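# Move the wooden block from bench to cart floor

## Task

Pick the wooden block up from the bench and lay it flat on the cart's floor at the handle end, next to the profiles. The drop flap must stay open, and anything already in place must still be in place at the end. Finish with both grippers released and empty, withdrawn clear of the cart, the robot upright and not tilted, and no part of it touching anything.

## Robot and tools

Robot: a Rainbow Robotics RB-Y1 with a two-wheel drive base plus two rear casters, a folding leg and torso, a head with head_camera, and two 7-joint arms (left and right), each ending in a parallel gripper with its own wrist camera (left_wrist_camera, right_wrist_camera). The wrist camera cases stick out sideways and can collide. The base is 0.58 m wide, extends 0.10 m ahead of the wheel axle and 0.57 m behind it, and needs a 0.58 m radius circle to spin in place. It cannot strafe.

Frames: the base frame has its origin on the floor midway between the drive wheels, x forward, y to the left, z up, in metres. chest, left_hand and right_hand are reported in it. A hand point is the spot between its finger pads; the fingers point along the hand's -z axis and close along its x axis. Reported hand positions drift somewhat at long reach or under load. base_odometry is in the frame the base had at scene start (heading in rad, left positive, -3.142 to 3.142) and counts wheel turns only, so slip and bumps fool it.

Tool move: one action per call. Allowed combinations: base and/or joints (optionally with min_time_s or contact_limits); or target (optionally with min_time_s); or contact_limits on its own. No action means it just reports state and images.
- base: a single velocity command for the whole base, {"x_m_s", "turn_rad_s", "for_s"}. It is not a destination; the robot drives relative to where it is. x_m_s is forward speed in m/s, magnitude 0.005 to 0.4 or 0 (negative reverses). turn_rad_s is rotation rate in rad/s, left positive, magnitude 0.02 to 1.509 or 0. for_s is how long to send it, 0.1 to 5 s. Omitted speeds are 0. Acceleration is 0.4 m/s² (turning 0.5 rad/s²), so coasting to rest takes up to 1 s (3.1 s when turning). Distance is roughly speed times for_s. If |x_m_s| + 0.27·|turn_rad_s| exceeds 0.4, both are scaled down together.
- joints: one flat dictionary, keyed by joint name, covering torso, both arms, head and both grippers together. Each value is an absolute target, in rad except grippers (metres of pad opening, 0 to 0.1). Torso: torso_squat_rad 0 to 1.2 (lowers a level chest), torso_shift_rad -0.3 to 0.6 (hips forward), torso_pitch_rad -0.2 to 1.4 (bow forward), torso_yaw_rad -1.5 to 1.5 (left positive; raise both arms outward by at least 0.2 rad of roll first). Combined torso limits: squat+shift <= 1.52; squat-shift+pitch <= 1.57; shift+0.5·pitch-0.4·squat <= 0.7; shift+0.3·pitch-0.5·squat <= 0.39. Arms: shoulder_pitch ±2.356 (negative swings forward/up), left_shoulder_roll 0 to 3.141 and right_shoulder_roll -3.141 to 0 (both lift outward), shoulder_yaw ±2.094, elbow -2.617 to 0.01 (negative bends), forearm_roll ±3.141, wrist_pitch -1.57 to 1.919, hand_roll ±2.705. Head: head_pan_rad ±0.523 (left positive), head_tilt_rad -0.35 to 1.57 (down positive).
- target: an absolute pose for one hand only: side "left" or "right", x, y, z in metres in the base frame (-3 to 3), and quat_wxyz as four numbers w, x, y, z in the same form the hand lines print. It is converted once to joint angles, so the hand travels along an arc that can bow by over 0.1 m on big moves; split long moves into short steps. It is checked against the robot's body only, not the scene or a held object.
- min_time_s: 0.1 to 8 s, a floor on the duration of arm, head and torso motions in that action.
- contact_limits: gripper motor current cap in mA, keys left_gripper_m / right_gripper_m, 200 to 672.5; it persists until changed and starts at 672.5. Lower means a gentler grip.
- cameras: list of camera names, [] for none, omitted or ["all"] for all.
- blocking: true (default) returns when everything is at rest; false returns in about 0.5 s while motion continues. A target cannot be sent while another move is running.

To grip: command an opening at least 0.005 m narrower than the object; "off_target" on the gripper then is normal.

Other tools: wait(seconds 0 to 10, cameras) lets time pass and reports state; stop(cameras) brakes all running motion; zoom_image(camera, region [x0,y0,x1,y1] in image pixels, max 504×504) enlarges part of the latest image; read_manual only gives licence text; finished_scene(scene) ends the scene irreversibly.

Results: "move" shows done or the worst status. Hand status is reached (within 10 mm and 2°), short (with the error) or refused (with a reason). joint_status and base_status give done, moving, off_target, stopped, contact_stop, time_out, limit_stop_at_<name>, not_followed, torque_fault or limit_stop_at_motor_heat. "joint command not followed" means a self-collision check held an arm back. on_its_own lists things the robot did unasked. lidar_m gives 12 distances in 30° sectors counter-clockwise from straight ahead, at 0.23 m height. motor_effort shows wheel load (over about 30 at rest suggests pushing on something); wheel_motors_off 1 means the wheels cut out for 2 s. Wrist force/torque, joint torques and external torques hint at contact or held weight; temperatures warn of heating.

Avoid: a refused call or an unrequested stop cancels the rest of that reply's robot calls. Do not let the arms strike or squeeze each other (keep about 0.5 rad outward shoulder roll when both reach forward). Do not overload a joint (torque fault freezes everything 10 s) or hold stretched poses so long that motors overheat. The base does not stop at furniture, and the upper body can snag and tip it; keep heavy loads near the wheels and avoid hard stops. Place the block gently rather than dropping it, never release it while moving, and push nothing hard.

Each tool is called after "Emit:" as name([rows], argument=value, ...), one row to a line, values as JSON.

## Session

Emit:
move(joints={"head_tilt_rad":0.75})

Scene clock: 0.87 s.
Joint torques (N m): left_arm=[-1.61 -0.52 1.04 -0.55 0 -0.58 0.05] | right_arm=[-3.98 -0.3 -0.43 -1.3 -0.05 -0.56 -0.08]
External joint torques (N m): left_arm=[-0.23 -0.66 1.03 0.01 -0.01 -0.15 0.06] | right_arm=[-0.38 0.81 -0.39 0.33 -0.12 0.04 -0.09]
Motor temperatures (°C): left_arm=[30 28 32 36 34 33 38] | right_arm=[34 30 32 30 35 36 34]
Wrist force (N): left_arm=[-0.2 0.6 -7.5] | right_arm=[-2.9 1.3 -4.9]
Wrist torque (N m): left_arm=[-0.21 0.12 0.12] | right_arm=[-0.12 -0.12 -0.07]
Wrist force, peak (N): left_arm=[0.1 1.6 -7.9] | right_arm=[-2.9 0.8 -5.4]
move: done
base_odometry: x=+0.000 y=+0.000 heading=+0.000
lidar_m: 0.74 1.02 1.56 4.58 1.54 1.10 1.01 1.05 1.41 3.64 1.08 0.77
joint_positions: torso_squat_rad=+0.350 torso_shift_rad=+0.000 torso_pitch_rad=+0.000 torso_yaw_rad=+0.000 left_shoulder_pitch_rad=+0.037 left_shoulder_roll_rad=+0.004 left_shoulder_yaw_rad=-0.043 left_elbow_rad=-0.196 left_forearm_roll_rad=-0.014 left_wrist_pitch_rad=+0.002 left_hand_roll_rad=+0.027 left_gripper_m=+0.099 right_shoulder_pitch_rad=-0.040 right_shoulder_roll_rad=-0.021 right_shoulder_yaw_rad=-0.018 right_elbow_rad=-0.235 right_forearm_roll_rad=+0.049 right_wrist_pitch_rad=-0.014 right_hand_roll_rad=+0.035 right_gripper_m=+0.099 head_pan_rad=+0.000 head_tilt_rad=+0.750
joint_status: all done
wheel_motors_off: 0
motor_effort: left_wheel=+0(1) right_wheel=+0(2)
chest: x=-0.2280 y=+0.0001 z=+1.2475 quat_wxyz=(+1.000, +0.000, +0.000, +0.000) (m; base frame)
left_hand: x=-0.1598 y=+0.2200 z=+0.5653 quat_wxyz=(+0.997, +0.000, -0.079, -0.009) (m; base frame)
right_hand: x=-0.0823 y=-0.2360 z=+0.5770 quat_wxyz=(+0.989, -0.016, -0.142, +0.041) (m; base frame)
pictures: head_camera, left_wrist_camera, right_wrist_camera
camera_calibration:
head_camera: T_world_to_cam=[[-0.00287914, -0.999504, -0.0313449, 0.0439637], [-0.638726, 0.025956, -0.768996, 1.03321], [0.769429, 0.0178068, -0.638484, 1.02788], [0, 0, 0, 1]]
left_wrist_camera: T_world_to_cam=[[0.988729, 0.00951113, 0.149411, 0.0708522], [-0.0605825, -0.887204, 0.457383, -0.0439767], [0.136908, -0.46128, -0.876628, 0.691386], [0, 0, 0, 1]]
right_wrist_camera: T_world_to_cam=[[-0.945884, -0.114442, -0.303654, 0.0690944], [-0.245121, 0.865172, 0.437486, -0.0414028], [0.212646, 0.488243, -0.846404, 0.693308], [0, 0, 0, 1]]

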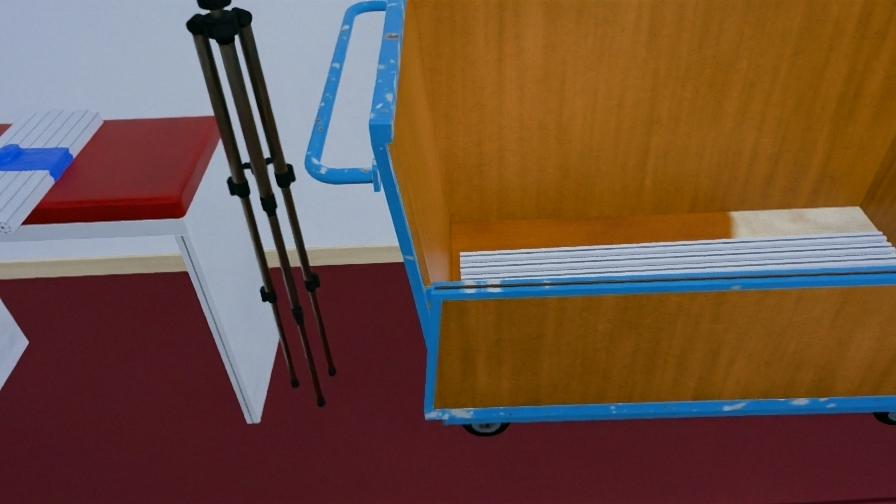

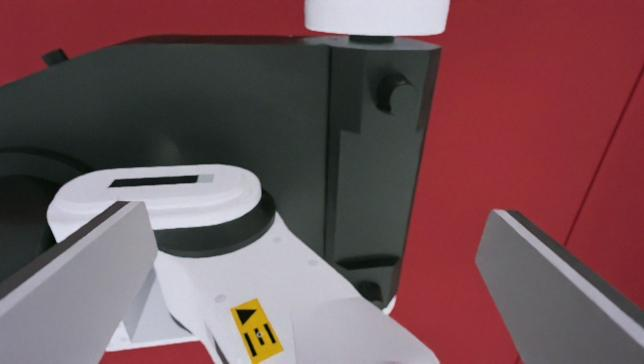

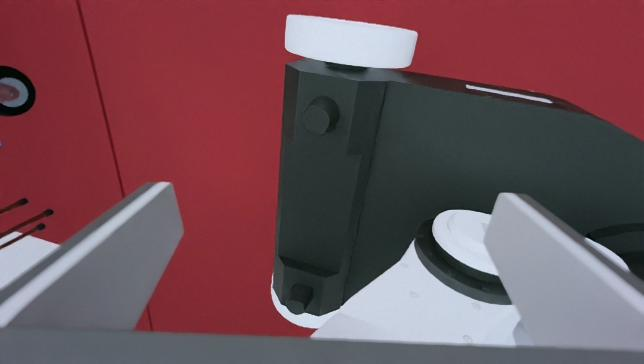

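Emit:
move(joints={"head_pan_rad":0.52,"head_tilt_rad":0.5}, cameras=["head_camera"])

Emit:
zoom_image(camera="head_camera", region=[0, 0, 500, 500])

Emit:
move(joints={"head_pan_rad":-0.52,"head_tilt_rad":0.6}, cameras=["head_camera"])

Scene clock: 3.60 s.
Wrist force, peak (N): left_arm=[-0.7 1.3 -8.3] | right_arm=[-2.9 1.1 -5.5]
move: done
joint_status: all done
wheel_motors_off: 0
motor_effort: left_wheel=+0(1) right_wheel=+0(2)
pictures: head_camera
camera_calibration:
head_camera: T_world_to_cam=[[0.500944, -0.864921, -0.0310952, 0.147369], [-0.38494, -0.190483, -0.903071, 1.2796], [0.775162, 0.464358, -0.428364, 0.724832], [0, 0, 0, 1]]

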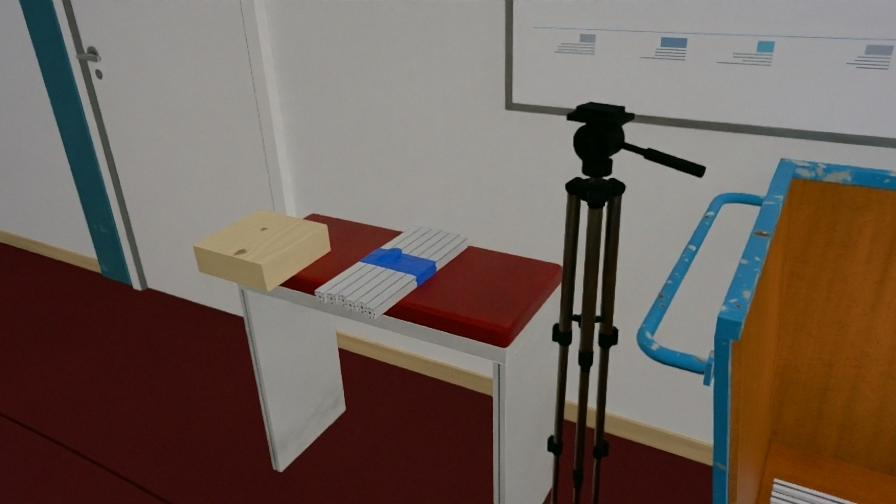

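Scaled by 1.008 from the camera's 896x504 image, which has a finer 1280x720 frame.

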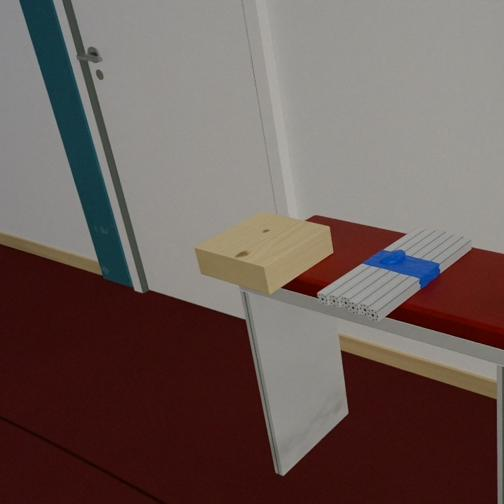

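Scene clock: 4.97 s.
Joint torques (N m): left_arm=[-1.67 -0.79 0.78 -0.51 -0.03 -0.72 -0.01] | right_arm=[-3.48 -0.5 -0.79 -1.45 -0.13 -0.56 -0.01]
External joint torques (N m): left_arm=[-0.29 -0.94 0.77 0.05 -0.03 -0.3 0] | right_arm=[0.12 0.62 -0.75 0.18 -0.19 0.03 -0.02]
Wrist force (N): left_arm=[-0.2 0.8 -7.8] | right_arm=[-3.0 0.7 -4.8]
Wrist torque (N m): left_arm=[-0.26 0.14 0.09] | right_arm=[-0.07 -0.13 -0.09]
Wrist force, peak (N): left_arm=[-0.2 1.4 -8.1] | right_arm=[-2.7 1.4 -5.3]
move: done
base_odometry: x=+0.000 y=+0.000 heading=+0.000
lidar_m: 0.73 1.02 1.54 4.58 1.53 1.09 1.01 1.05 1.41 3.62 1.08 0.77
joint_positions: torso_squat_rad=+0.350 torso_shift_rad=+0.000 torso_pitch_rad=+0.000 torso_yaw_rad=+0.000 left_shoulder_pitch_rad=+0.037 left_shoulder_roll_rad=+0.004 left_shoulder_yaw_rad=-0.043 left_elbow_rad=-0.196 left_forearm_roll_rad=-0.014 left_wrist_pitch_rad=+0.002 left_hand_roll_rad=+0.027 left_gripper_m=+0.099 right_shoulder_pitch_rad=-0.040 right_shoulder_roll_rad=-0.021 right_shoulder_yaw_rad=-0.018 right_elbow_rad=-0.235 right_forearm_roll_rad=+0.049 right_wrist_pitch_rad=-0.014 right_hand_roll_rad=+0.035 right_gripper_m=+0.099 head_pan_rad=-0.520 head_tilt_rad=+0.600
joint_status: all done
wheel_motors_off: 0
motor_effort: left_wheel=+0(1) right_wheel=-1(2)
chest: x=-0.2280 y=+0.0001 z=+1.2475 quat_wxyz=(+1.000, +0.000, +0.000, +0.000) (m; base frame)
left_hand: x=-0.1598 y=+0.2200 z=+0.5653 quat_wxyz=(+0.997, +0.000, -0.079, -0.009) (m; base frame)
right_hand: x=-0.0823 y=-0.2360 z=+0.5770 quat_wxyz=(+0.989, -0.016, -0.142, +0.041) (m; base frame)
pictures: head_camera
camera_calibration:
head_camera: T_world_to_cam=[[-0.495, -0.868324, -0.0314374, -0.0572966], [-0.43541, 0.279197, -0.855843, 1.20077], [0.751926, -0.409954, -0.516279, 0.847433], [0, 0, 0, 1]]

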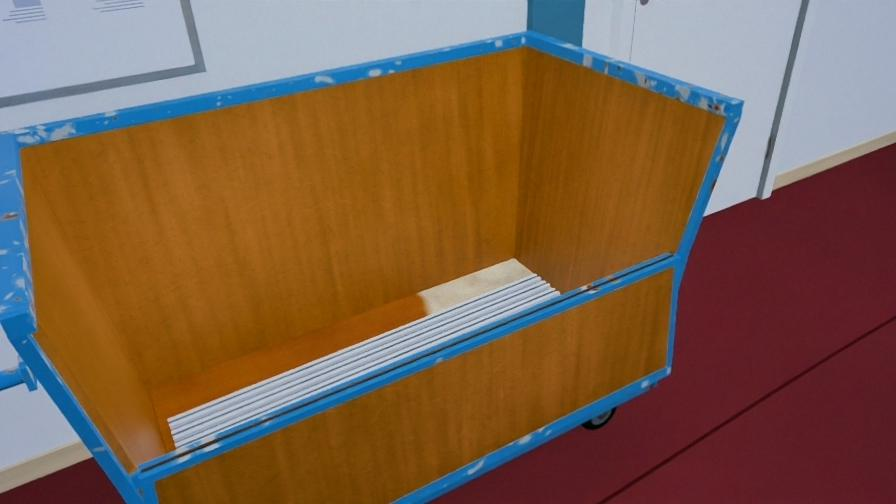

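Emit:
move(joints={"torso_squat_rad":0.0,"torso_pitch_rad":0.6,"head_pan_rad":-0.2,"head_tilt_rad":0.5}, cameras=["head_camera"])

Emit:
zoom_image(camera="head_camera", region=[0, 0, 504, 504])

Emit:
zoom_image(camera="head_camera", region=[392, 0, 896, 504])

Scene clock: 21.67 s.
Joint torques (N m): left_arm=[13.05 -0.54 0.85 5.76 -0.11 0.51 -0.03] | right_arm=[12.28 -0.51 -0.86 5.14 -0.21 0.73 -0.02]
External joint torques (N m): left_arm=[-1.28 -0.86 0.81 0.11 -0.1 -0.24 -0.05] | right_arm=[0.01 0.22 -0.57 0.76 -0.13 0.19 0]
Wrist force (N): left_arm=[3.8 1.2 -7.1] | right_arm=[0.5 1.1 -4.6]
Wrist torque (N m): left_arm=[-0.30 0.34 0.06] | right_arm=[-0.07 0.07 -0.07]
Wrist force, peak (N): left_arm=[1.9 1.2 -8.6] | right_arm=[-2.7 1.6 -5.5]
move: done
base_odometry: x=+0.000 y=+0.000 heading=+0.000
lidar_m: 0.73 1.03 1.56 4.59 1.54 1.11 1.02 1.06 1.41 3.62 1.10 0.76
joint_positions: torso_squat_rad=+0.000 torso_shift_rad=+0.000 torso_pitch_rad=+0.600 torso_yaw_rad=+0.000 left_shoulder_pitch_rad=+0.037 left_shoulder_roll_rad=+0.004 left_shoulder_yaw_rad=-0.043 left_elbow_rad=-0.196 left_forearm_roll_rad=-0.014 left_wrist_pitch_rad=+0.002 left_hand_roll_rad=+0.027 left_gripper_m=+0.099 right_shoulder_pitch_rad=-0.040 right_shoulder_roll_rad=-0.021 right_shoulder_yaw_rad=-0.018 right_elbow_rad=-0.235 right_forearm_roll_rad=+0.049 right_wrist_pitch_rad=-0.014 right_hand_roll_rad=+0.035 right_gripper_m=+0.099 head_pan_rad=-0.200 head_tilt_rad=+0.500
joint_status: all done
wheel_motors_off: 0
motor_effort: left_wheel=+0(1) right_wheel=-2(2)
chest: x=-0.0532 y=+0.0001 z=+1.2359 quat_wxyz=(+0.955, +0.000, +0.296, +0.000) (m; base frame)
left_hand: x=-0.3822 y=+0.2200 z=+0.6343 quat_wxyz=(+0.976, -0.003, +0.219, -0.008) (m; base frame)
right_hand: x=-0.3116 y=-0.2360 z=+0.6003 quat_wxyz=(+0.987, -0.004, +0.156, +0.044) (m; base frame)
pictures: head_camera
camera_calibration:
head_camera: T_world_to_cam=[[-0.177484, -0.980554, 0.08374, -0.103283], [-0.852384, 0.110638, -0.511078, 0.827668], [0.491875, -0.162087, -0.855445, 1.0947], [0, 0, 0, 1]]

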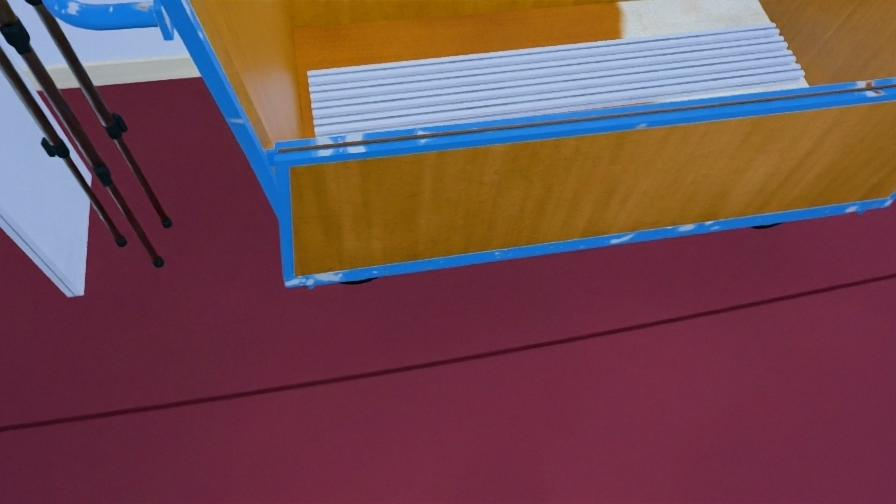

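Scaled by 1.000.

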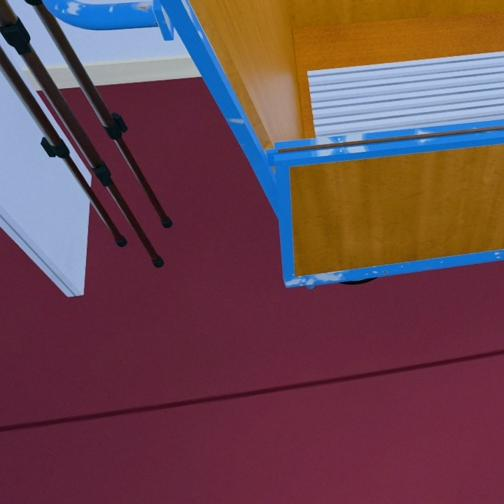

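Scaled by 1.000.

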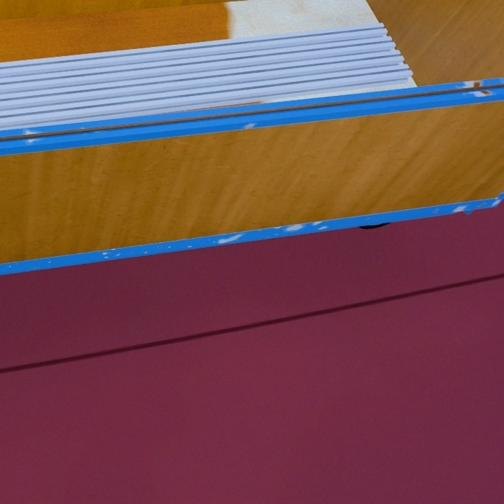

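Emit:
move(joints={"torso_squat_rad":0.35,"torso_pitch_rad":0.0,"head_pan_rad":0,"head_tilt_rad":0.6}, base={"turn_rad_s":0.6,"for_s":2.6167}, cameras=["head_camera"])

Emit:
move(base={"x_m_s":0.4,"for_s":3.5}, cameras=["head_camera"])

Emit:
move(base={"turn_rad_s":-0.6,"for_s":2.6167}, cameras=["head_camera"])

Scene clock: 46.03 s.
Wrist force, peak (N): left_arm=[3.6 1.8 -7.9] | right_arm=[-3.2 1.1 -5.1]
move: done
base_status: done (sent for 2.63 of 2.63 s)
joint_status: all done
wheel_motors_off: 0
motor_effort: left_wheel=+5(33) right_wheel=+19(47)
pictures: head_camera
camera_calibration:
head_camera: T_world_to_cam=[[0.00183036, -0.999503, -0.0314754, 0.0450759], [-0.516599, 0.026005, -0.855833, 1.18403], [0.856226, 0.0178266, -0.516294, 0.868931], [0, 0, 0, 1]]

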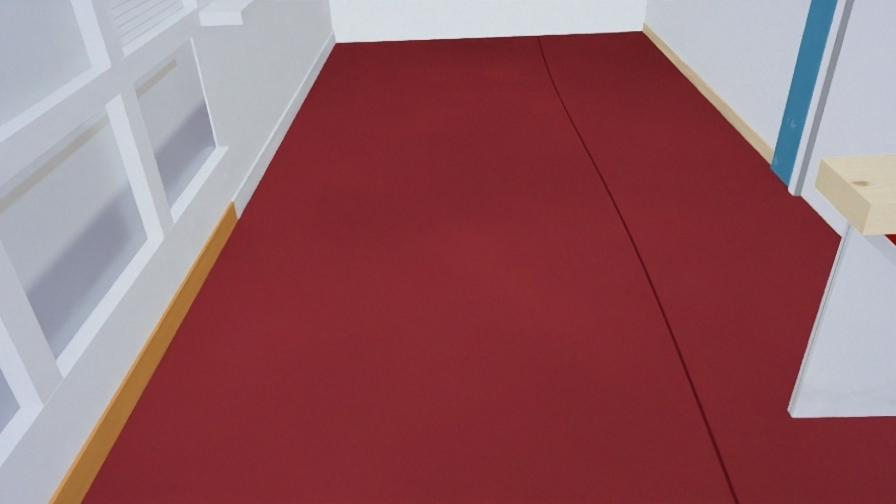

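Scene clock: 50.90 s.
Wrist force, peak (N): left_arm=[-0.3 2.0 -8.4] | right_arm=[-3.3 1.1 -5.2]
move: done
base_status: done (sent for 3.5 of 3.5 s)
wheel_motors_off: 0
motor_effort: left_wheel=+16(48) right_wheel=-17(49)
pictures: head_camera
camera_calibration:
head_camera: T_world_to_cam=[[0.00182837, -0.999503, -0.0314733, 0.0450763], [-0.516719, 0.0260018, -0.85576, 1.18397], [0.856153, 0.0178275, -0.516415, 0.868983], [0, 0, 0, 1]]

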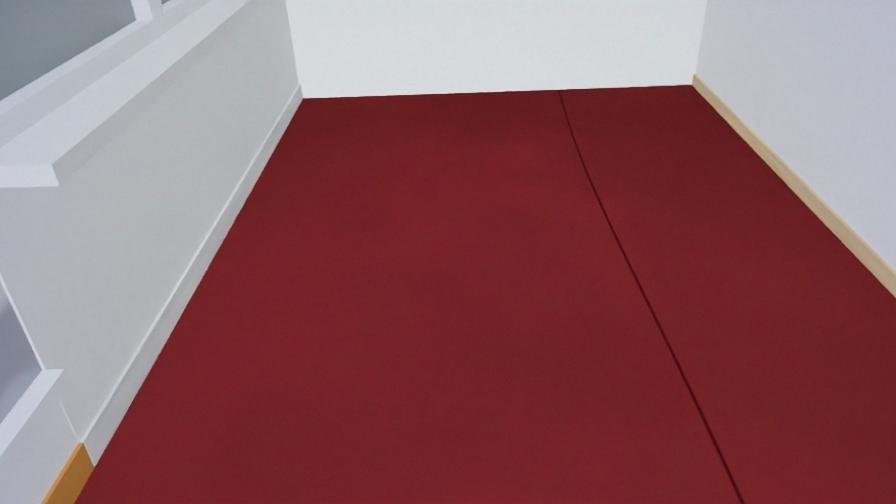

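Scene clock: 55.07 s.
Joint torques (N m): left_arm=[-1.52 -0.44 0.96 -0.53 -0.02 -0.79 -0.02] | right_arm=[-3.08 -0.77 -0.67 -1.23 -0.06 -0.49 0.06]
External joint torques (N m): left_arm=[-0.14 -0.58 0.95 0.02 -0.02 -0.36 -0.01] | right_arm=[0.52 0.35 -0.62 0.4 -0.12 0.11 0.05]
Wrist force (N): left_arm=[-0.7 2.1 -7.6] | right_arm=[-2.9 1.0 -4.7]
Wrist torque (N m): left_arm=[-0.37 0.09 0.08] | right_arm=[-0.07 -0.13 -0.10]
Wrist force, peak (N): left_arm=[-0.5 1.4 -8.5] | right_arm=[-3.3 0.8 -5.5]
move: done
base_odometry: x=-0.013 y=+1.400 heading=+0.001
lidar_m: 0.89 1.54 2.05 4.22 1.56 1.13 1.03 1.07 1.43 3.67 1.39 1.22
base_status: done (sent for 2.63 of 2.63 s)
joint_positions: torso_squat_rad=+0.350 torso_shift_rad=+0.000 torso_pitch_rad=+0.000 torso_yaw_rad=+0.000 left_shoulder_pitch_rad=+0.037 left_shoulder_roll_rad=+0.004 left_shoulder_yaw_rad=-0.043 left_elbow_rad=-0.196 left_forearm_roll_rad=-0.014 left_wrist_pitch_rad=+0.002 left_hand_roll_rad=+0.027 left_gripper_m=+0.099 right_shoulder_pitch_rad=-0.040 right_shoulder_roll_rad=-0.021 right_shoulder_yaw_rad=-0.018 right_elbow_rad=-0.235 right_forearm_roll_rad=+0.049 right_wrist_pitch_rad=-0.014 right_hand_roll_rad=+0.035 right_gripper_m=+0.099 head_pan_rad=+0.000 head_tilt_rad=+0.600
wheel_motors_off: 0
motor_effort: left_wheel=+22(46) right_wheel=+2(52)
chest: x=-0.2280 y=+0.0001 z=+1.2475 quat_wxyz=(+1.000, +0.000, +0.000, +0.000) (m; base frame)
left_hand: x=-0.1597 y=+0.2200 z=+0.5653 quat_wxyz=(+0.997, +0.000, -0.079, -0.009) (m; base frame)
right_hand: x=-0.0823 y=-0.2359 z=+0.5770 quat_wxyz=(+0.989, -0.016, -0.142, +0.041) (m; base frame)
pictures: head_camera
camera_calibration:
head_camera: T_world_to_cam=[[0.0018299, -0.999503, -0.0314733, 0.0450837], [-0.516692, 0.0260015, -0.855776, 1.18398], [0.856169, 0.017828, -0.516388, 0.868977], [0, 0, 0, 1]]

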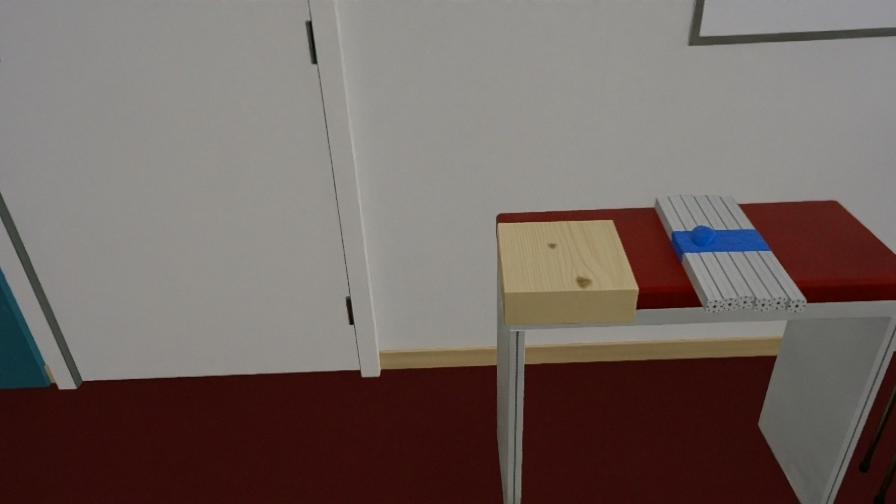

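Emit:
move(joints={"torso_squat_rad":0.8,"torso_pitch_rad":0.4,"head_tilt_rad":0.4,"head_pan_rad":-0.2,"right_shoulder_roll_rad":-0.2,"left_shoulder_roll_rad":0.2,"left_elbow_rad":-0.8,"right_elbow_rad":-1.0}, cameras=[])

Emit:
move(target={"side":"right","x":0.4,"y":-0.22,"z":0.735,"quat_wxyz":[0.7071,0,-0.7071,0]})

Scene clock: 63.60 s.
Wrist force, peak (N): left_arm=[-0.9 1.0 -8.4] | right_arm=[-5.0 2.9 -4.5]
move: done
joint_status: all done
wheel_motors_off: 0
motor_effort: left_wheel=+20(25) right_wheel=+1(8)
pictures: none

Scene clock: 64.60 s.
Joint torques (N m): left_arm=[3.49 3.39 1.96 -2.37 -0.08 -1.02 0.04] | right_arm=[-7.45 -1.1 -2.47 -9.28 0.09 -1.92 0.19]
External joint torques (N m): left_arm=[-0.39 -1.33 0.48 0.17 -0.1 -0.26 0.06] | right_arm=[1.58 0.71 -2.24 0.02 -0.18 -0.01 0.13]
Wrist force (N): left_arm=[-1.2 -0.1 -6.8] | right_arm=[-7.3 0.8 1.0]
Wrist torque (N m): left_arm=[-0.21 0.09 0.10] | right_arm=[-0.11 -0.42 -0.12]
Wrist force, peak (N): left_arm=[-1.4 0.9 -7.9] | right_arm=[-8.2 2.6 -2.2]
move: done
base_odometry: x=-0.013 y=+1.400 heading=+0.001
lidar_m: 0.89 1.55 2.05 4.22 1.56 1.12 1.03 1.07 1.42 3.68 1.38 1.23
joint_positions: torso_squat_rad=+0.800 torso_shift_rad=+0.000 torso_pitch_rad=+0.400 torso_yaw_rad=+0.000 left_shoulder_pitch_rad=+0.037 left_shoulder_roll_rad=+0.200 left_shoulder_yaw_rad=-0.043 left_elbow_rad=-0.800 left_forearm_roll_rad=-0.014 left_wrist_pitch_rad=+0.002 left_hand_roll_rad=+0.027 left_gripper_m=+0.099 right_shoulder_pitch_rad=-0.356 right_shoulder_roll_rad=-0.040 right_shoulder_yaw_rad=-0.093 right_elbow_rad=-1.293 right_forearm_roll_rad=-0.076 right_wrist_pitch_rad=-0.343 right_hand_roll_rad=+0.053 right_gripper_m=+0.099 head_pan_rad=-0.200 head_tilt_rad=+0.400
joint_status: all done
wheel_motors_off: 0
motor_effort: left_wheel=+20(22) right_wheel=+2(10)
chest: x=-0.1075 y=+0.0001 z=+1.0532 quat_wxyz=(+0.980, +0.000, +0.199, +0.000) (m; base frame)
left_hand: x=-0.0177 y=+0.3360 z=+0.4073 quat_wxyz=(+0.980, +0.071, -0.177, -0.063) (m; base frame)
right_hand: x=+0.3993 y=-0.2194 z=+0.7355 quat_wxyz=(+0.706, +0.001, -0.708, +0.001) (m; base frame)
right_hand_status: reached (checked arc, planned for 0.6 s): 1 mm and 0.2 deg off.
pictures: head_camera, left_wrist_camera, right_wrist_camera
camera_calibration:
head_camera: T_world_to_cam=[[-0.187422, -0.981194, 0.0461729, -0.0593529], [-0.665477, 0.0922605, -0.740694, 0.95567], [0.722504, -0.16955, -0.670254, 0.775542], [0, 0, 0, 1]]
left_wrist_camera: T_world_to_cam=[[0.93448, -0.122114, 0.334418, -0.0791935], [-0.225617, -0.929757, 0.290947, 0.218942], [0.275398, -0.347334, -0.89639, 0.559143], [0, 0, 0, 1]]
right_wrist_camera: T_world_to_cam=[[0.0285075, -0.0280361, -0.9992, 0.716143], [-0.508799, 0.860018, -0.038647, 0.447354], [0.860413, 0.509493, 0.0102522, -0.167096], [0, 0, 0, 1]]

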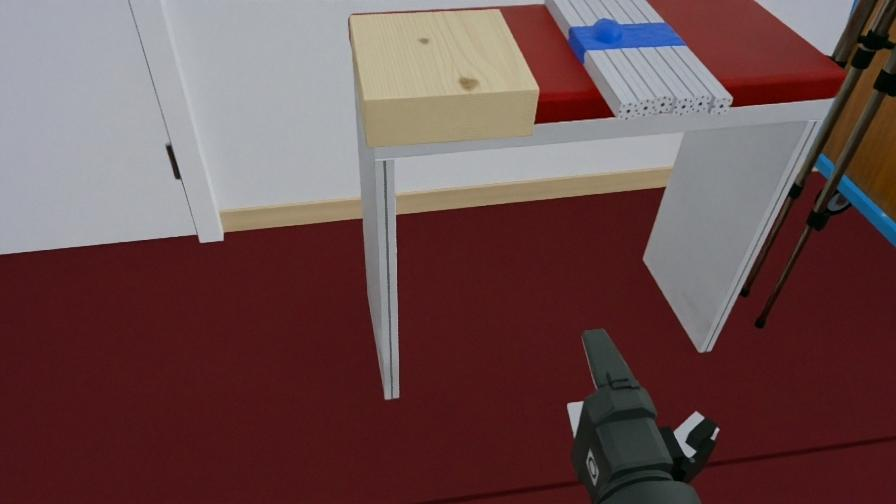

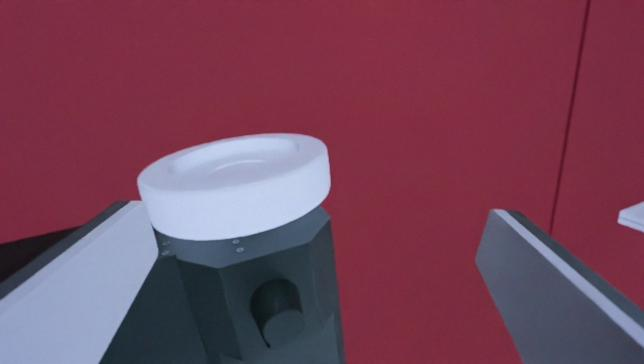

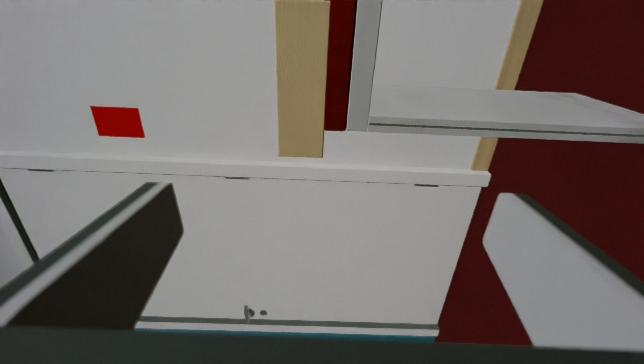

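Emit:
move(base={"x_m_s":0.2,"for_s":1.55})

Emit:
zoom_image(camera="head_camera", region=[200, 0, 704, 504])

Scene clock: 72.97 s.
Joint torques (N m): left_arm=[3.98 3.11 2.06 -2.42 -0.13 -0.98 -0.06] | right_arm=[-8.82 -0.68 -2.32 -9.77 0.08 -1.91 0.21]
External joint torques (N m): left_arm=[0.09 -1.61 0.58 0.12 -0.15 -0.22 -0.04] | right_arm=[0.21 1.12 -2.1 -0.47 -0.19 0.01 0.16]
Wrist force (N): left_arm=[-1.0 0.0 -7.4] | right_arm=[-7.6 0.6 0.9]
Wrist torque (N m): left_arm=[-0.25 0.10 0.09] | right_arm=[-0.11 -0.45 -0.12]
Wrist force, peak (N): left_arm=[-1.7 0.0 -8.3] | right_arm=[-7.8 0.4 1.4]
move: done
base_odometry: x=+0.300 y=+1.400 heading=+0.001
lidar_m: 0.57 1.18 1.65 4.23 2.03 1.44 1.34 1.39 1.85 1.89 1.00 1.12
base_status: done (sent for 1.57 of 1.57 s)
joint_positions: torso_squat_rad=+0.800 torso_shift_rad=+0.000 torso_pitch_rad=+0.400 torso_yaw_rad=+0.000 left_shoulder_pitch_rad=+0.037 left_shoulder_roll_rad=+0.200 left_shoulder_yaw_rad=-0.043 left_elbow_rad=-0.800 left_forearm_roll_rad=-0.014 left_wrist_pitch_rad=+0.002 left_hand_roll_rad=+0.027 left_gripper_m=+0.099 right_shoulder_pitch_rad=-0.356 right_shoulder_roll_rad=-0.040 right_shoulder_yaw_rad=-0.093 right_elbow_rad=-1.292 right_forearm_roll_rad=-0.076 right_wrist_pitch_rad=-0.343 right_hand_roll_rad=+0.053 right_gripper_m=+0.099 head_pan_rad=-0.200 head_tilt_rad=+0.400
wheel_motors_off: 0
motor_effort: left_wheel=-6(48) right_wheel=+9(37)
chest: x=-0.1075 y=+0.0001 z=+1.0532 quat_wxyz=(+0.980, +0.000, +0.199, +0.000) (m; base frame)
left_hand: x=-0.0177 y=+0.3360 z=+0.4073 quat_wxyz=(+0.980, +0.071, -0.177, -0.063) (m; base frame)
right_hand: x=+0.3991 y=-0.2195 z=+0.7352 quat_wxyz=(+0.707, +0.001, -0.708, +0.001) (m; base frame)
pictures: head_camera, left_wrist_camera, right_wrist_camera
camera_calibration:
head_camera: T_world_to_cam=[[-0.18742, -0.981194, 0.0461818, -0.0593589], [-0.665512, 0.0922605, -0.740663, 0.955641], [0.722473, -0.16955, -0.670288, 0.77556], [0, 0, 0, 1]]
left_wrist_camera: T_world_to_cam=[[0.934465, -0.122137, 0.334451, -0.0792444], [-0.225653, -0.929747, 0.29095, 0.21894], [0.275419, -0.347352, -0.896377, 0.559123], [0, 0, 0, 1]]
right_wrist_camera: T_world_to_cam=[[0.0279473, -0.0280946, -0.999215, 0.716107], [-0.508705, 0.860083, -0.0384108, 0.447142], [0.860487, 0.509379, 0.00974515, -0.1666], [0, 0, 0, 1]]

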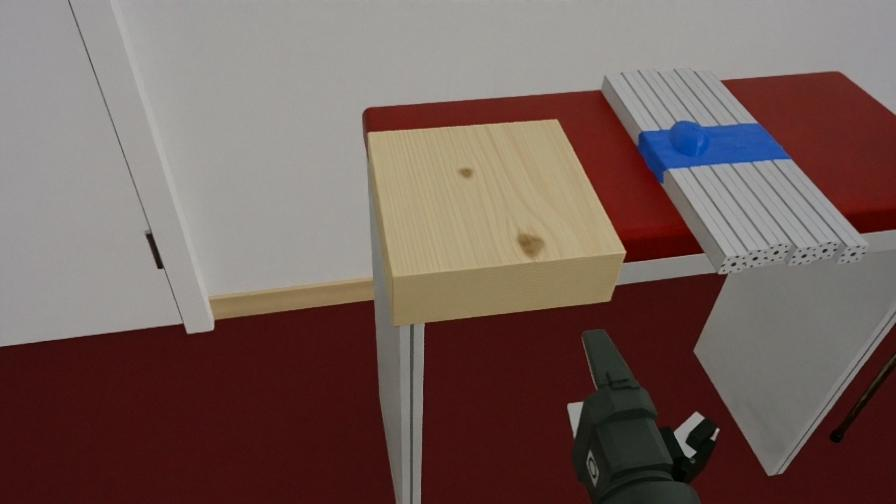

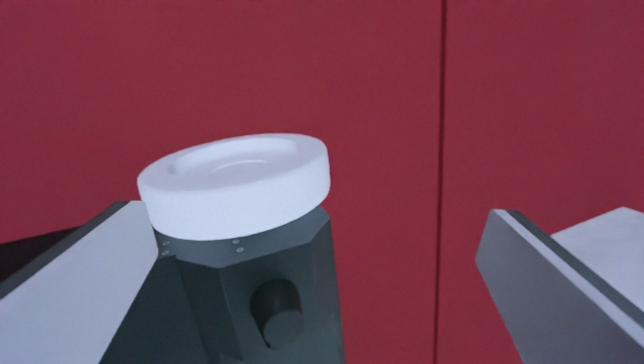

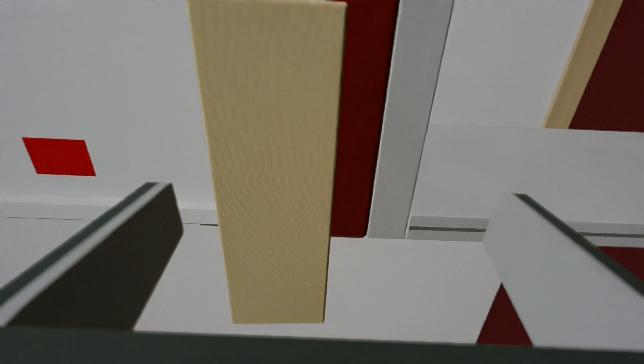

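Scaled by 1.000.

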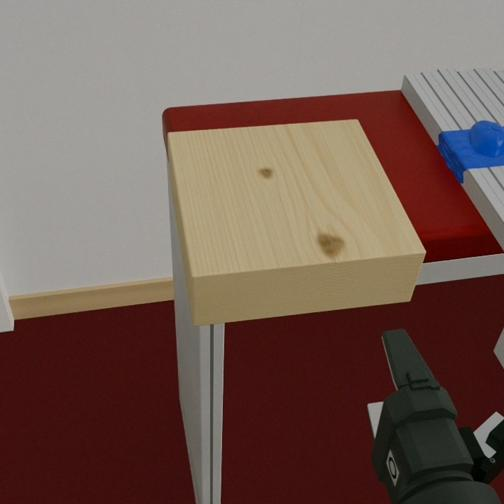

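Emit:
move(target={"side":"right","x":0.42,"y":-0.185,"z":0.765,"quat_wxyz":[0.7071,0,-0.7071,0]}, cameras=["head_camera","right_wrist_camera"])

Emit:
zoom_image(camera="head_camera", region=[350, 200, 650, 400])

Scene clock: 80.80 s.
Joint torques (N m): left_arm=[3.35 3.22 1.75 -2.32 0.02 -0.99 -0.06] | right_arm=[-10.49 0.22 0.31 -10.44 0.52 -1.98 -0.27]
External joint torques (N m): left_arm=[-0.54 -1.5 0.27 0.22 -0.01 -0.23 -0.04] | right_arm=[-0.27 0.8 0.01 -0.74 0.14 -0.16 -0.32]
Wrist force (N): left_arm=[-1.8 1.1 -7.1] | right_arm=[-7.3 0.5 0.7]
Wrist torque (N m): left_arm=[-0.33 0.01 0.08] | right_arm=[-0.13 -0.40 -0.12]
Wrist force, peak (N): left_arm=[-1.5 -0.1 -8.0] | right_arm=[-8.4 1.0 1.5]
move: done
base_odometry: x=+0.300 y=+1.400 heading=+0.001
lidar_m: 0.58 1.19 1.64 4.22 2.02 1.45 1.34 1.39 1.88 1.86 1.01 1.13
joint_positions: torso_squat_rad=+0.800 torso_shift_rad=+0.000 torso_pitch_rad=+0.400 torso_yaw_rad=+0.000 left_shoulder_pitch_rad=+0.037 left_shoulder_roll_rad=+0.200 left_shoulder_yaw_rad=-0.043 left_elbow_rad=-0.800 left_forearm_roll_rad=-0.014 left_wrist_pitch_rad=+0.002 left_hand_roll_rad=+0.027 left_gripper_m=+0.099 right_shoulder_pitch_rad=-0.399 right_shoulder_roll_rad=+0.000 right_shoulder_yaw_rad=-0.050 right_elbow_rad=-1.374 right_forearm_roll_rad=-0.304 right_wrist_pitch_rad=-0.236 right_hand_roll_rad=+0.323 right_gripper_m=+0.099 head_pan_rad=-0.200 head_tilt_rad=+0.400
joint_status: all done
wheel_motors_off: 0
motor_effort: left_wheel=-8(8) right_wheel=+8(12)
chest: x=-0.1075 y=+0.0001 z=+1.0532 quat_wxyz=(+0.980, +0.000, +0.199, +0.000) (m; base frame)
left_hand: x=-0.0177 y=+0.3360 z=+0.4073 quat_wxyz=(+0.980, +0.071, -0.177, -0.063) (m; base frame)
right_hand: x=+0.4200 y=-0.1852 z=+0.7648 quat_wxyz=(+0.706, +0.005, -0.708, +0.004) (m; base frame)
right_hand_status: reached (checked arc, planned for 0.5 s): 0 mm and 0.7 deg off.
pictures: head_camera, right_wrist_camera
camera_calibration:
head_camera: T_world_to_cam=[[-0.187451, -0.981188, 0.0461767, -0.0593618], [-0.665507, 0.0922846, -0.740665, 0.955643], [0.72247, -0.169569, -0.670286, 0.775559], [0, 0, 0, 1]]
right_wrist_camera: T_world_to_cam=[[0.0292532, -0.0279596, -0.999181, 0.745419], [-0.517141, 0.855008, -0.0390657, 0.432531], [0.8554, 0.51786, 0.0105526, -0.199214], [0, 0, 0, 1]]

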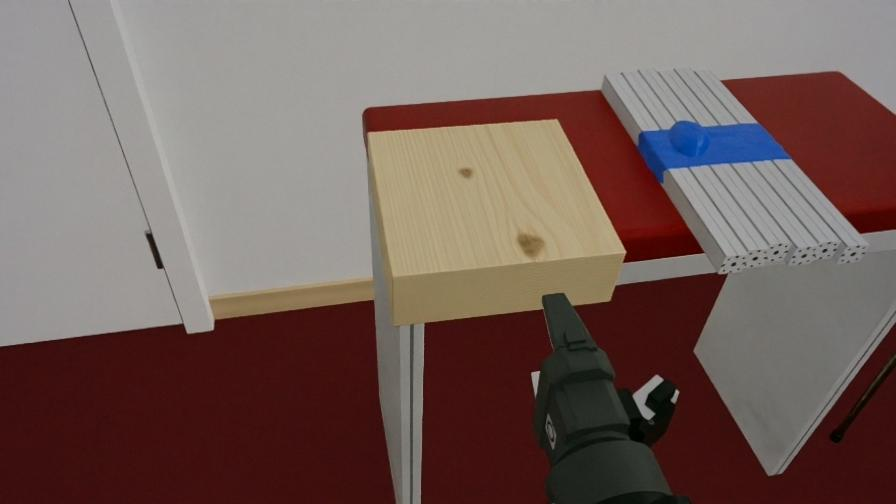

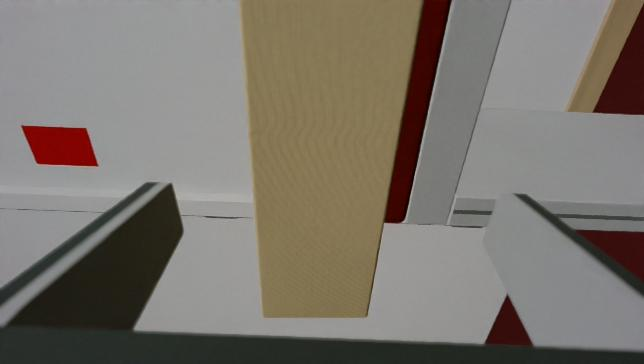

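Scaled by 1.680 from the camera's 896x504 image, which has a finer 1280x720 frame.

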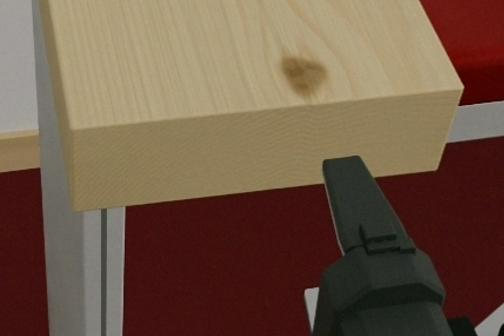

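Emit:
move(target={"side":"right","x":0.50,"y":-0.175,"z":0.769,"quat_wxyz":[0.7071,0.0124,-0.7071,-0.0124]}, min_time_s=1.5, cameras=["head_camera","right_wrist_camera"])

Emit:
zoom_image(camera="head_camera", region=[350, 200, 650, 400])

Scene clock: 87.90 s.
Joint torques (N m): left_arm=[3.39 3.24 1.97 -2.4 -0.07 -1.06 0] | right_arm=[-16.87 -3.75 -1.46 -9.71 0.14 -1.92 0.26]
External joint torques (N m): left_arm=[-0.5 -1.47 0.5 0.14 -0.09 -0.3 0.02] | right_arm=[-1.41 -1.43 -1.91 -0.23 -0.3 -0.13 0.21]
Wrist force (N): left_arm=[-1.6 0.8 -7.3] | right_arm=[-7.2 0.2 0.8]
Wrist torque (N m): left_arm=[-0.30 0.04 0.10] | right_arm=[-0.13 -0.42 -0.09]
Wrist force, peak (N): left_arm=[-1.7 0.6 -8.1] | right_arm=[-8.1 0.6 1.1]
move: done
base_odometry: x=+0.300 y=+1.400 heading=+0.001
lidar_m: 0.57 1.17 1.65 4.22 2.02 1.45 1.33 1.39 1.84 1.86 1.00 1.13
joint_positions: torso_squat_rad=+0.800 torso_shift_rad=+0.000 torso_pitch_rad=+0.400 torso_yaw_rad=+0.000 left_shoulder_pitch_rad=+0.037 left_shoulder_roll_rad=+0.200 left_shoulder_yaw_rad=-0.043 left_elbow_rad=-0.800 left_forearm_roll_rad=-0.014 left_wrist_pitch_rad=+0.002 left_hand_roll_rad=+0.027 left_gripper_m=+0.099 right_shoulder_pitch_rad=-0.738 right_shoulder_roll_rad=-0.030 right_shoulder_yaw_rad=-0.143 right_elbow_rad=-0.987 right_forearm_roll_rad=-0.354 right_wrist_pitch_rad=-0.300 right_hand_roll_rad=+0.331 right_gripper_m=+0.099 head_pan_rad=-0.200 head_tilt_rad=+0.400
joint_status: all done
wheel_motors_off: 0
motor_effort: left_wheel=-8(8) right_wheel=+8(10)
chest: x=-0.1075 y=+0.0001 z=+1.0532 quat_wxyz=(+0.980, +0.000, +0.199, +0.000) (m; base frame)
left_hand: x=-0.0177 y=+0.3360 z=+0.4073 quat_wxyz=(+0.980, +0.071, -0.177, -0.063) (m; base frame)
right_hand: x=+0.4993 y=-0.1751 z=+0.7693 quat_wxyz=(+0.709, +0.012, -0.705, -0.012) (m; base frame)
right_hand_status: reached (checked arc, planned for 1.5 s): 1 mm and 0.3 deg off.
pictures: head_camera, right_wrist_camera
camera_calibration:
head_camera: T_world_to_cam=[[-0.187452, -0.981188, 0.0461772, -0.0593624], [-0.665507, 0.0922848, -0.740665, 0.955643], [0.72247, -0.16957, -0.670286, 0.775559], [0, 0, 0, 1]]
right_wrist_camera: T_world_to_cam=[[0.020502, 0.00542669, -0.999775, 0.758621], [-0.50658, 0.862174, -0.00570841, 0.435396], [0.861949, 0.506583, 0.0204253, -0.285144], [0, 0, 0, 1]]

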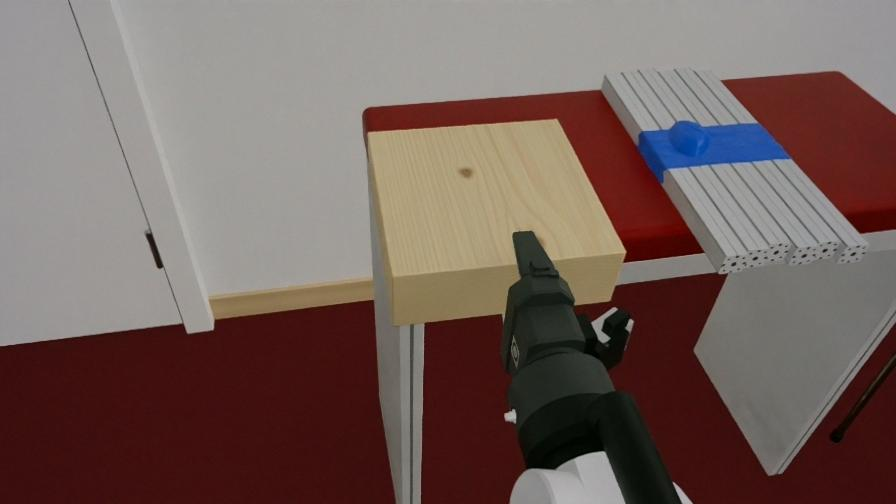

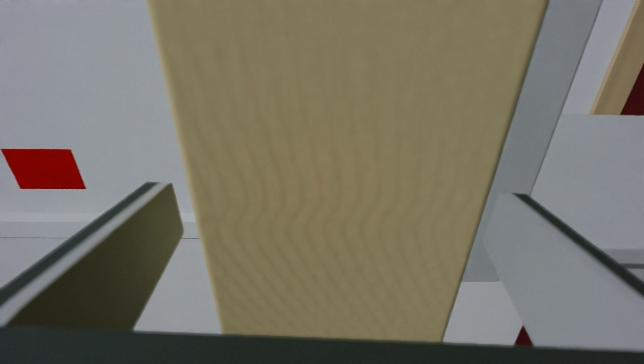

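Scaled by 1.680 from the camera's 896x504 image, which has a finer 1280x720 frame.

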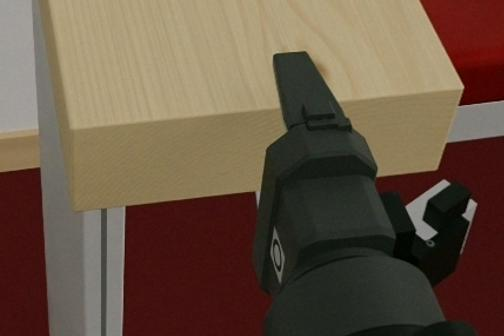

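Emit:
move(target={"side":"right","x":0.51,"y":-0.169,"z":0.768,"quat_wxyz":[0.7071,0.0124,-0.7071,-0.0124]}, min_time_s=1.0, cameras=["head_camera","right_wrist_camera"])

Emit:
zoom_image(camera="head_camera", region=[400, 200, 600, 330])

Emit:
zoom_image(camera="right_wrist_camera", region=[100, 0, 600, 360])

Scene clock: 93.03 s.
Joint torques (N m): left_arm=[3.27 3.3 1.8 -2.44 -0.08 -0.87 -0.02] | right_arm=[-18.32 -4.27 -1.67 -9.22 -0.03 -2.01 -0.2]
External joint torques (N m): left_arm=[-0.62 -1.42 0.33 0.1 -0.1 -0.11 0] | right_arm=[-2.01 -1.69 -2.11 0.09 -0.49 -0.21 -0.25]
Wrist force (N): left_arm=[-1.4 0.2 -6.7] | right_arm=[-7.0 0.3 0.6]
Wrist torque (N m): left_arm=[-0.23 0.04 0.13] | right_arm=[-0.10 -0.37 -0.09]
Wrist force, peak (N): left_arm=[-1.4 0.4 -8.2] | right_arm=[-7.7 0.4 1.3]
move: done
base_odometry: x=+0.300 y=+1.400 heading=+0.001
lidar_m: 0.58 1.19 1.64 4.22 2.02 1.44 1.34 1.40 1.87 1.87 1.00 1.13
joint_positions: torso_squat_rad=+0.800 torso_shift_rad=+0.000 torso_pitch_rad=+0.400 torso_yaw_rad=+0.000 left_shoulder_pitch_rad=+0.037 left_shoulder_roll_rad=+0.200 left_shoulder_yaw_rad=-0.043 left_elbow_rad=-0.800 left_forearm_roll_rad=-0.014 left_wrist_pitch_rad=+0.002 left_hand_roll_rad=+0.027 left_gripper_m=+0.099 right_shoulder_pitch_rad=-0.804 right_shoulder_roll_rad=-0.036 right_shoulder_yaw_rad=-0.145 right_elbow_rad=-0.882 right_forearm_roll_rad=-0.357 right_wrist_pitch_rad=-0.350 right_hand_roll_rad=+0.324 right_gripper_m=+0.099 head_pan_rad=-0.200 head_tilt_rad=+0.400
joint_status: all done
wheel_motors_off: 0
motor_effort: left_wheel=-7(9) right_wheel=+7(10)
chest: x=-0.1075 y=+0.0001 z=+1.0532 quat_wxyz=(+0.980, +0.000, +0.199, +0.000) (m; base frame)
left_hand: x=-0.0177 y=+0.3360 z=+0.4073 quat_wxyz=(+0.980, +0.071, -0.177, -0.063) (m; base frame)
right_hand: x=+0.5098 y=-0.1687 z=+0.7678 quat_wxyz=(+0.707, +0.013, -0.707, -0.012) (m; base frame)
right_hand_status: reached (checked arc, planned for 1.0 s): 0 mm and 0.1 deg off.
pictures: head_camera, right_wrist_camera
camera_calibration:
head_camera: T_world_to_cam=[[-0.187452, -0.981188, 0.0461772, -0.0593624], [-0.665507, 0.0922848, -0.740665, 0.955643], [0.72247, -0.16957, -0.670286, 0.775559], [0, 0, 0, 1]]
right_wrist_camera: T_world_to_cam=[[0.0252, 0.00606691, -0.999664, 0.754518], [-0.506998, 0.861914, -0.00754973, 0.436742], [0.861579, 0.507018, 0.0247961, -0.30051], [0, 0, 0, 1]]

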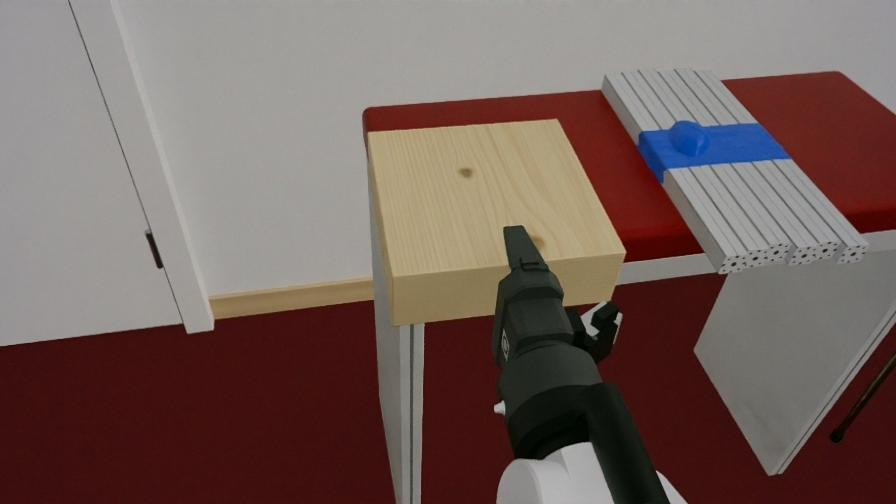

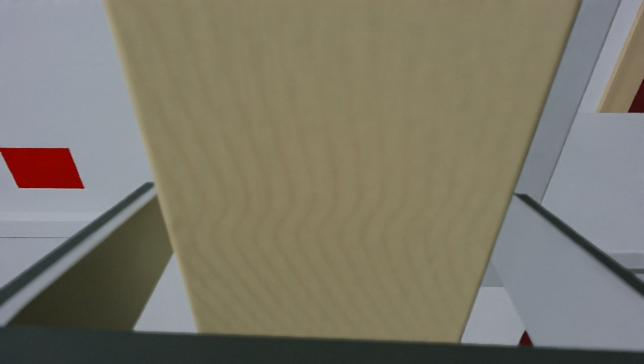

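Scaled by 2.520 from the camera's 896x504 image, which has a finer 1280x720 frame.

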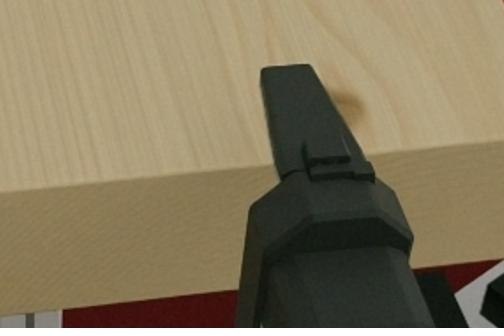

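Scaled by 1.008 from the camera's 644x364 image, which has a finer 1265x715 frame.

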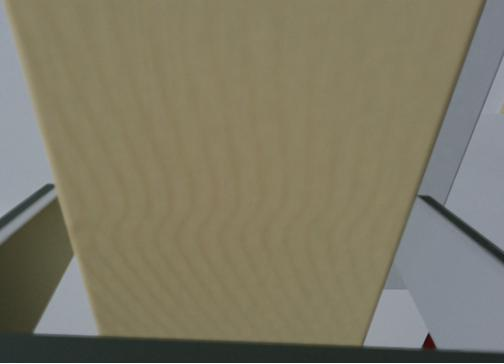

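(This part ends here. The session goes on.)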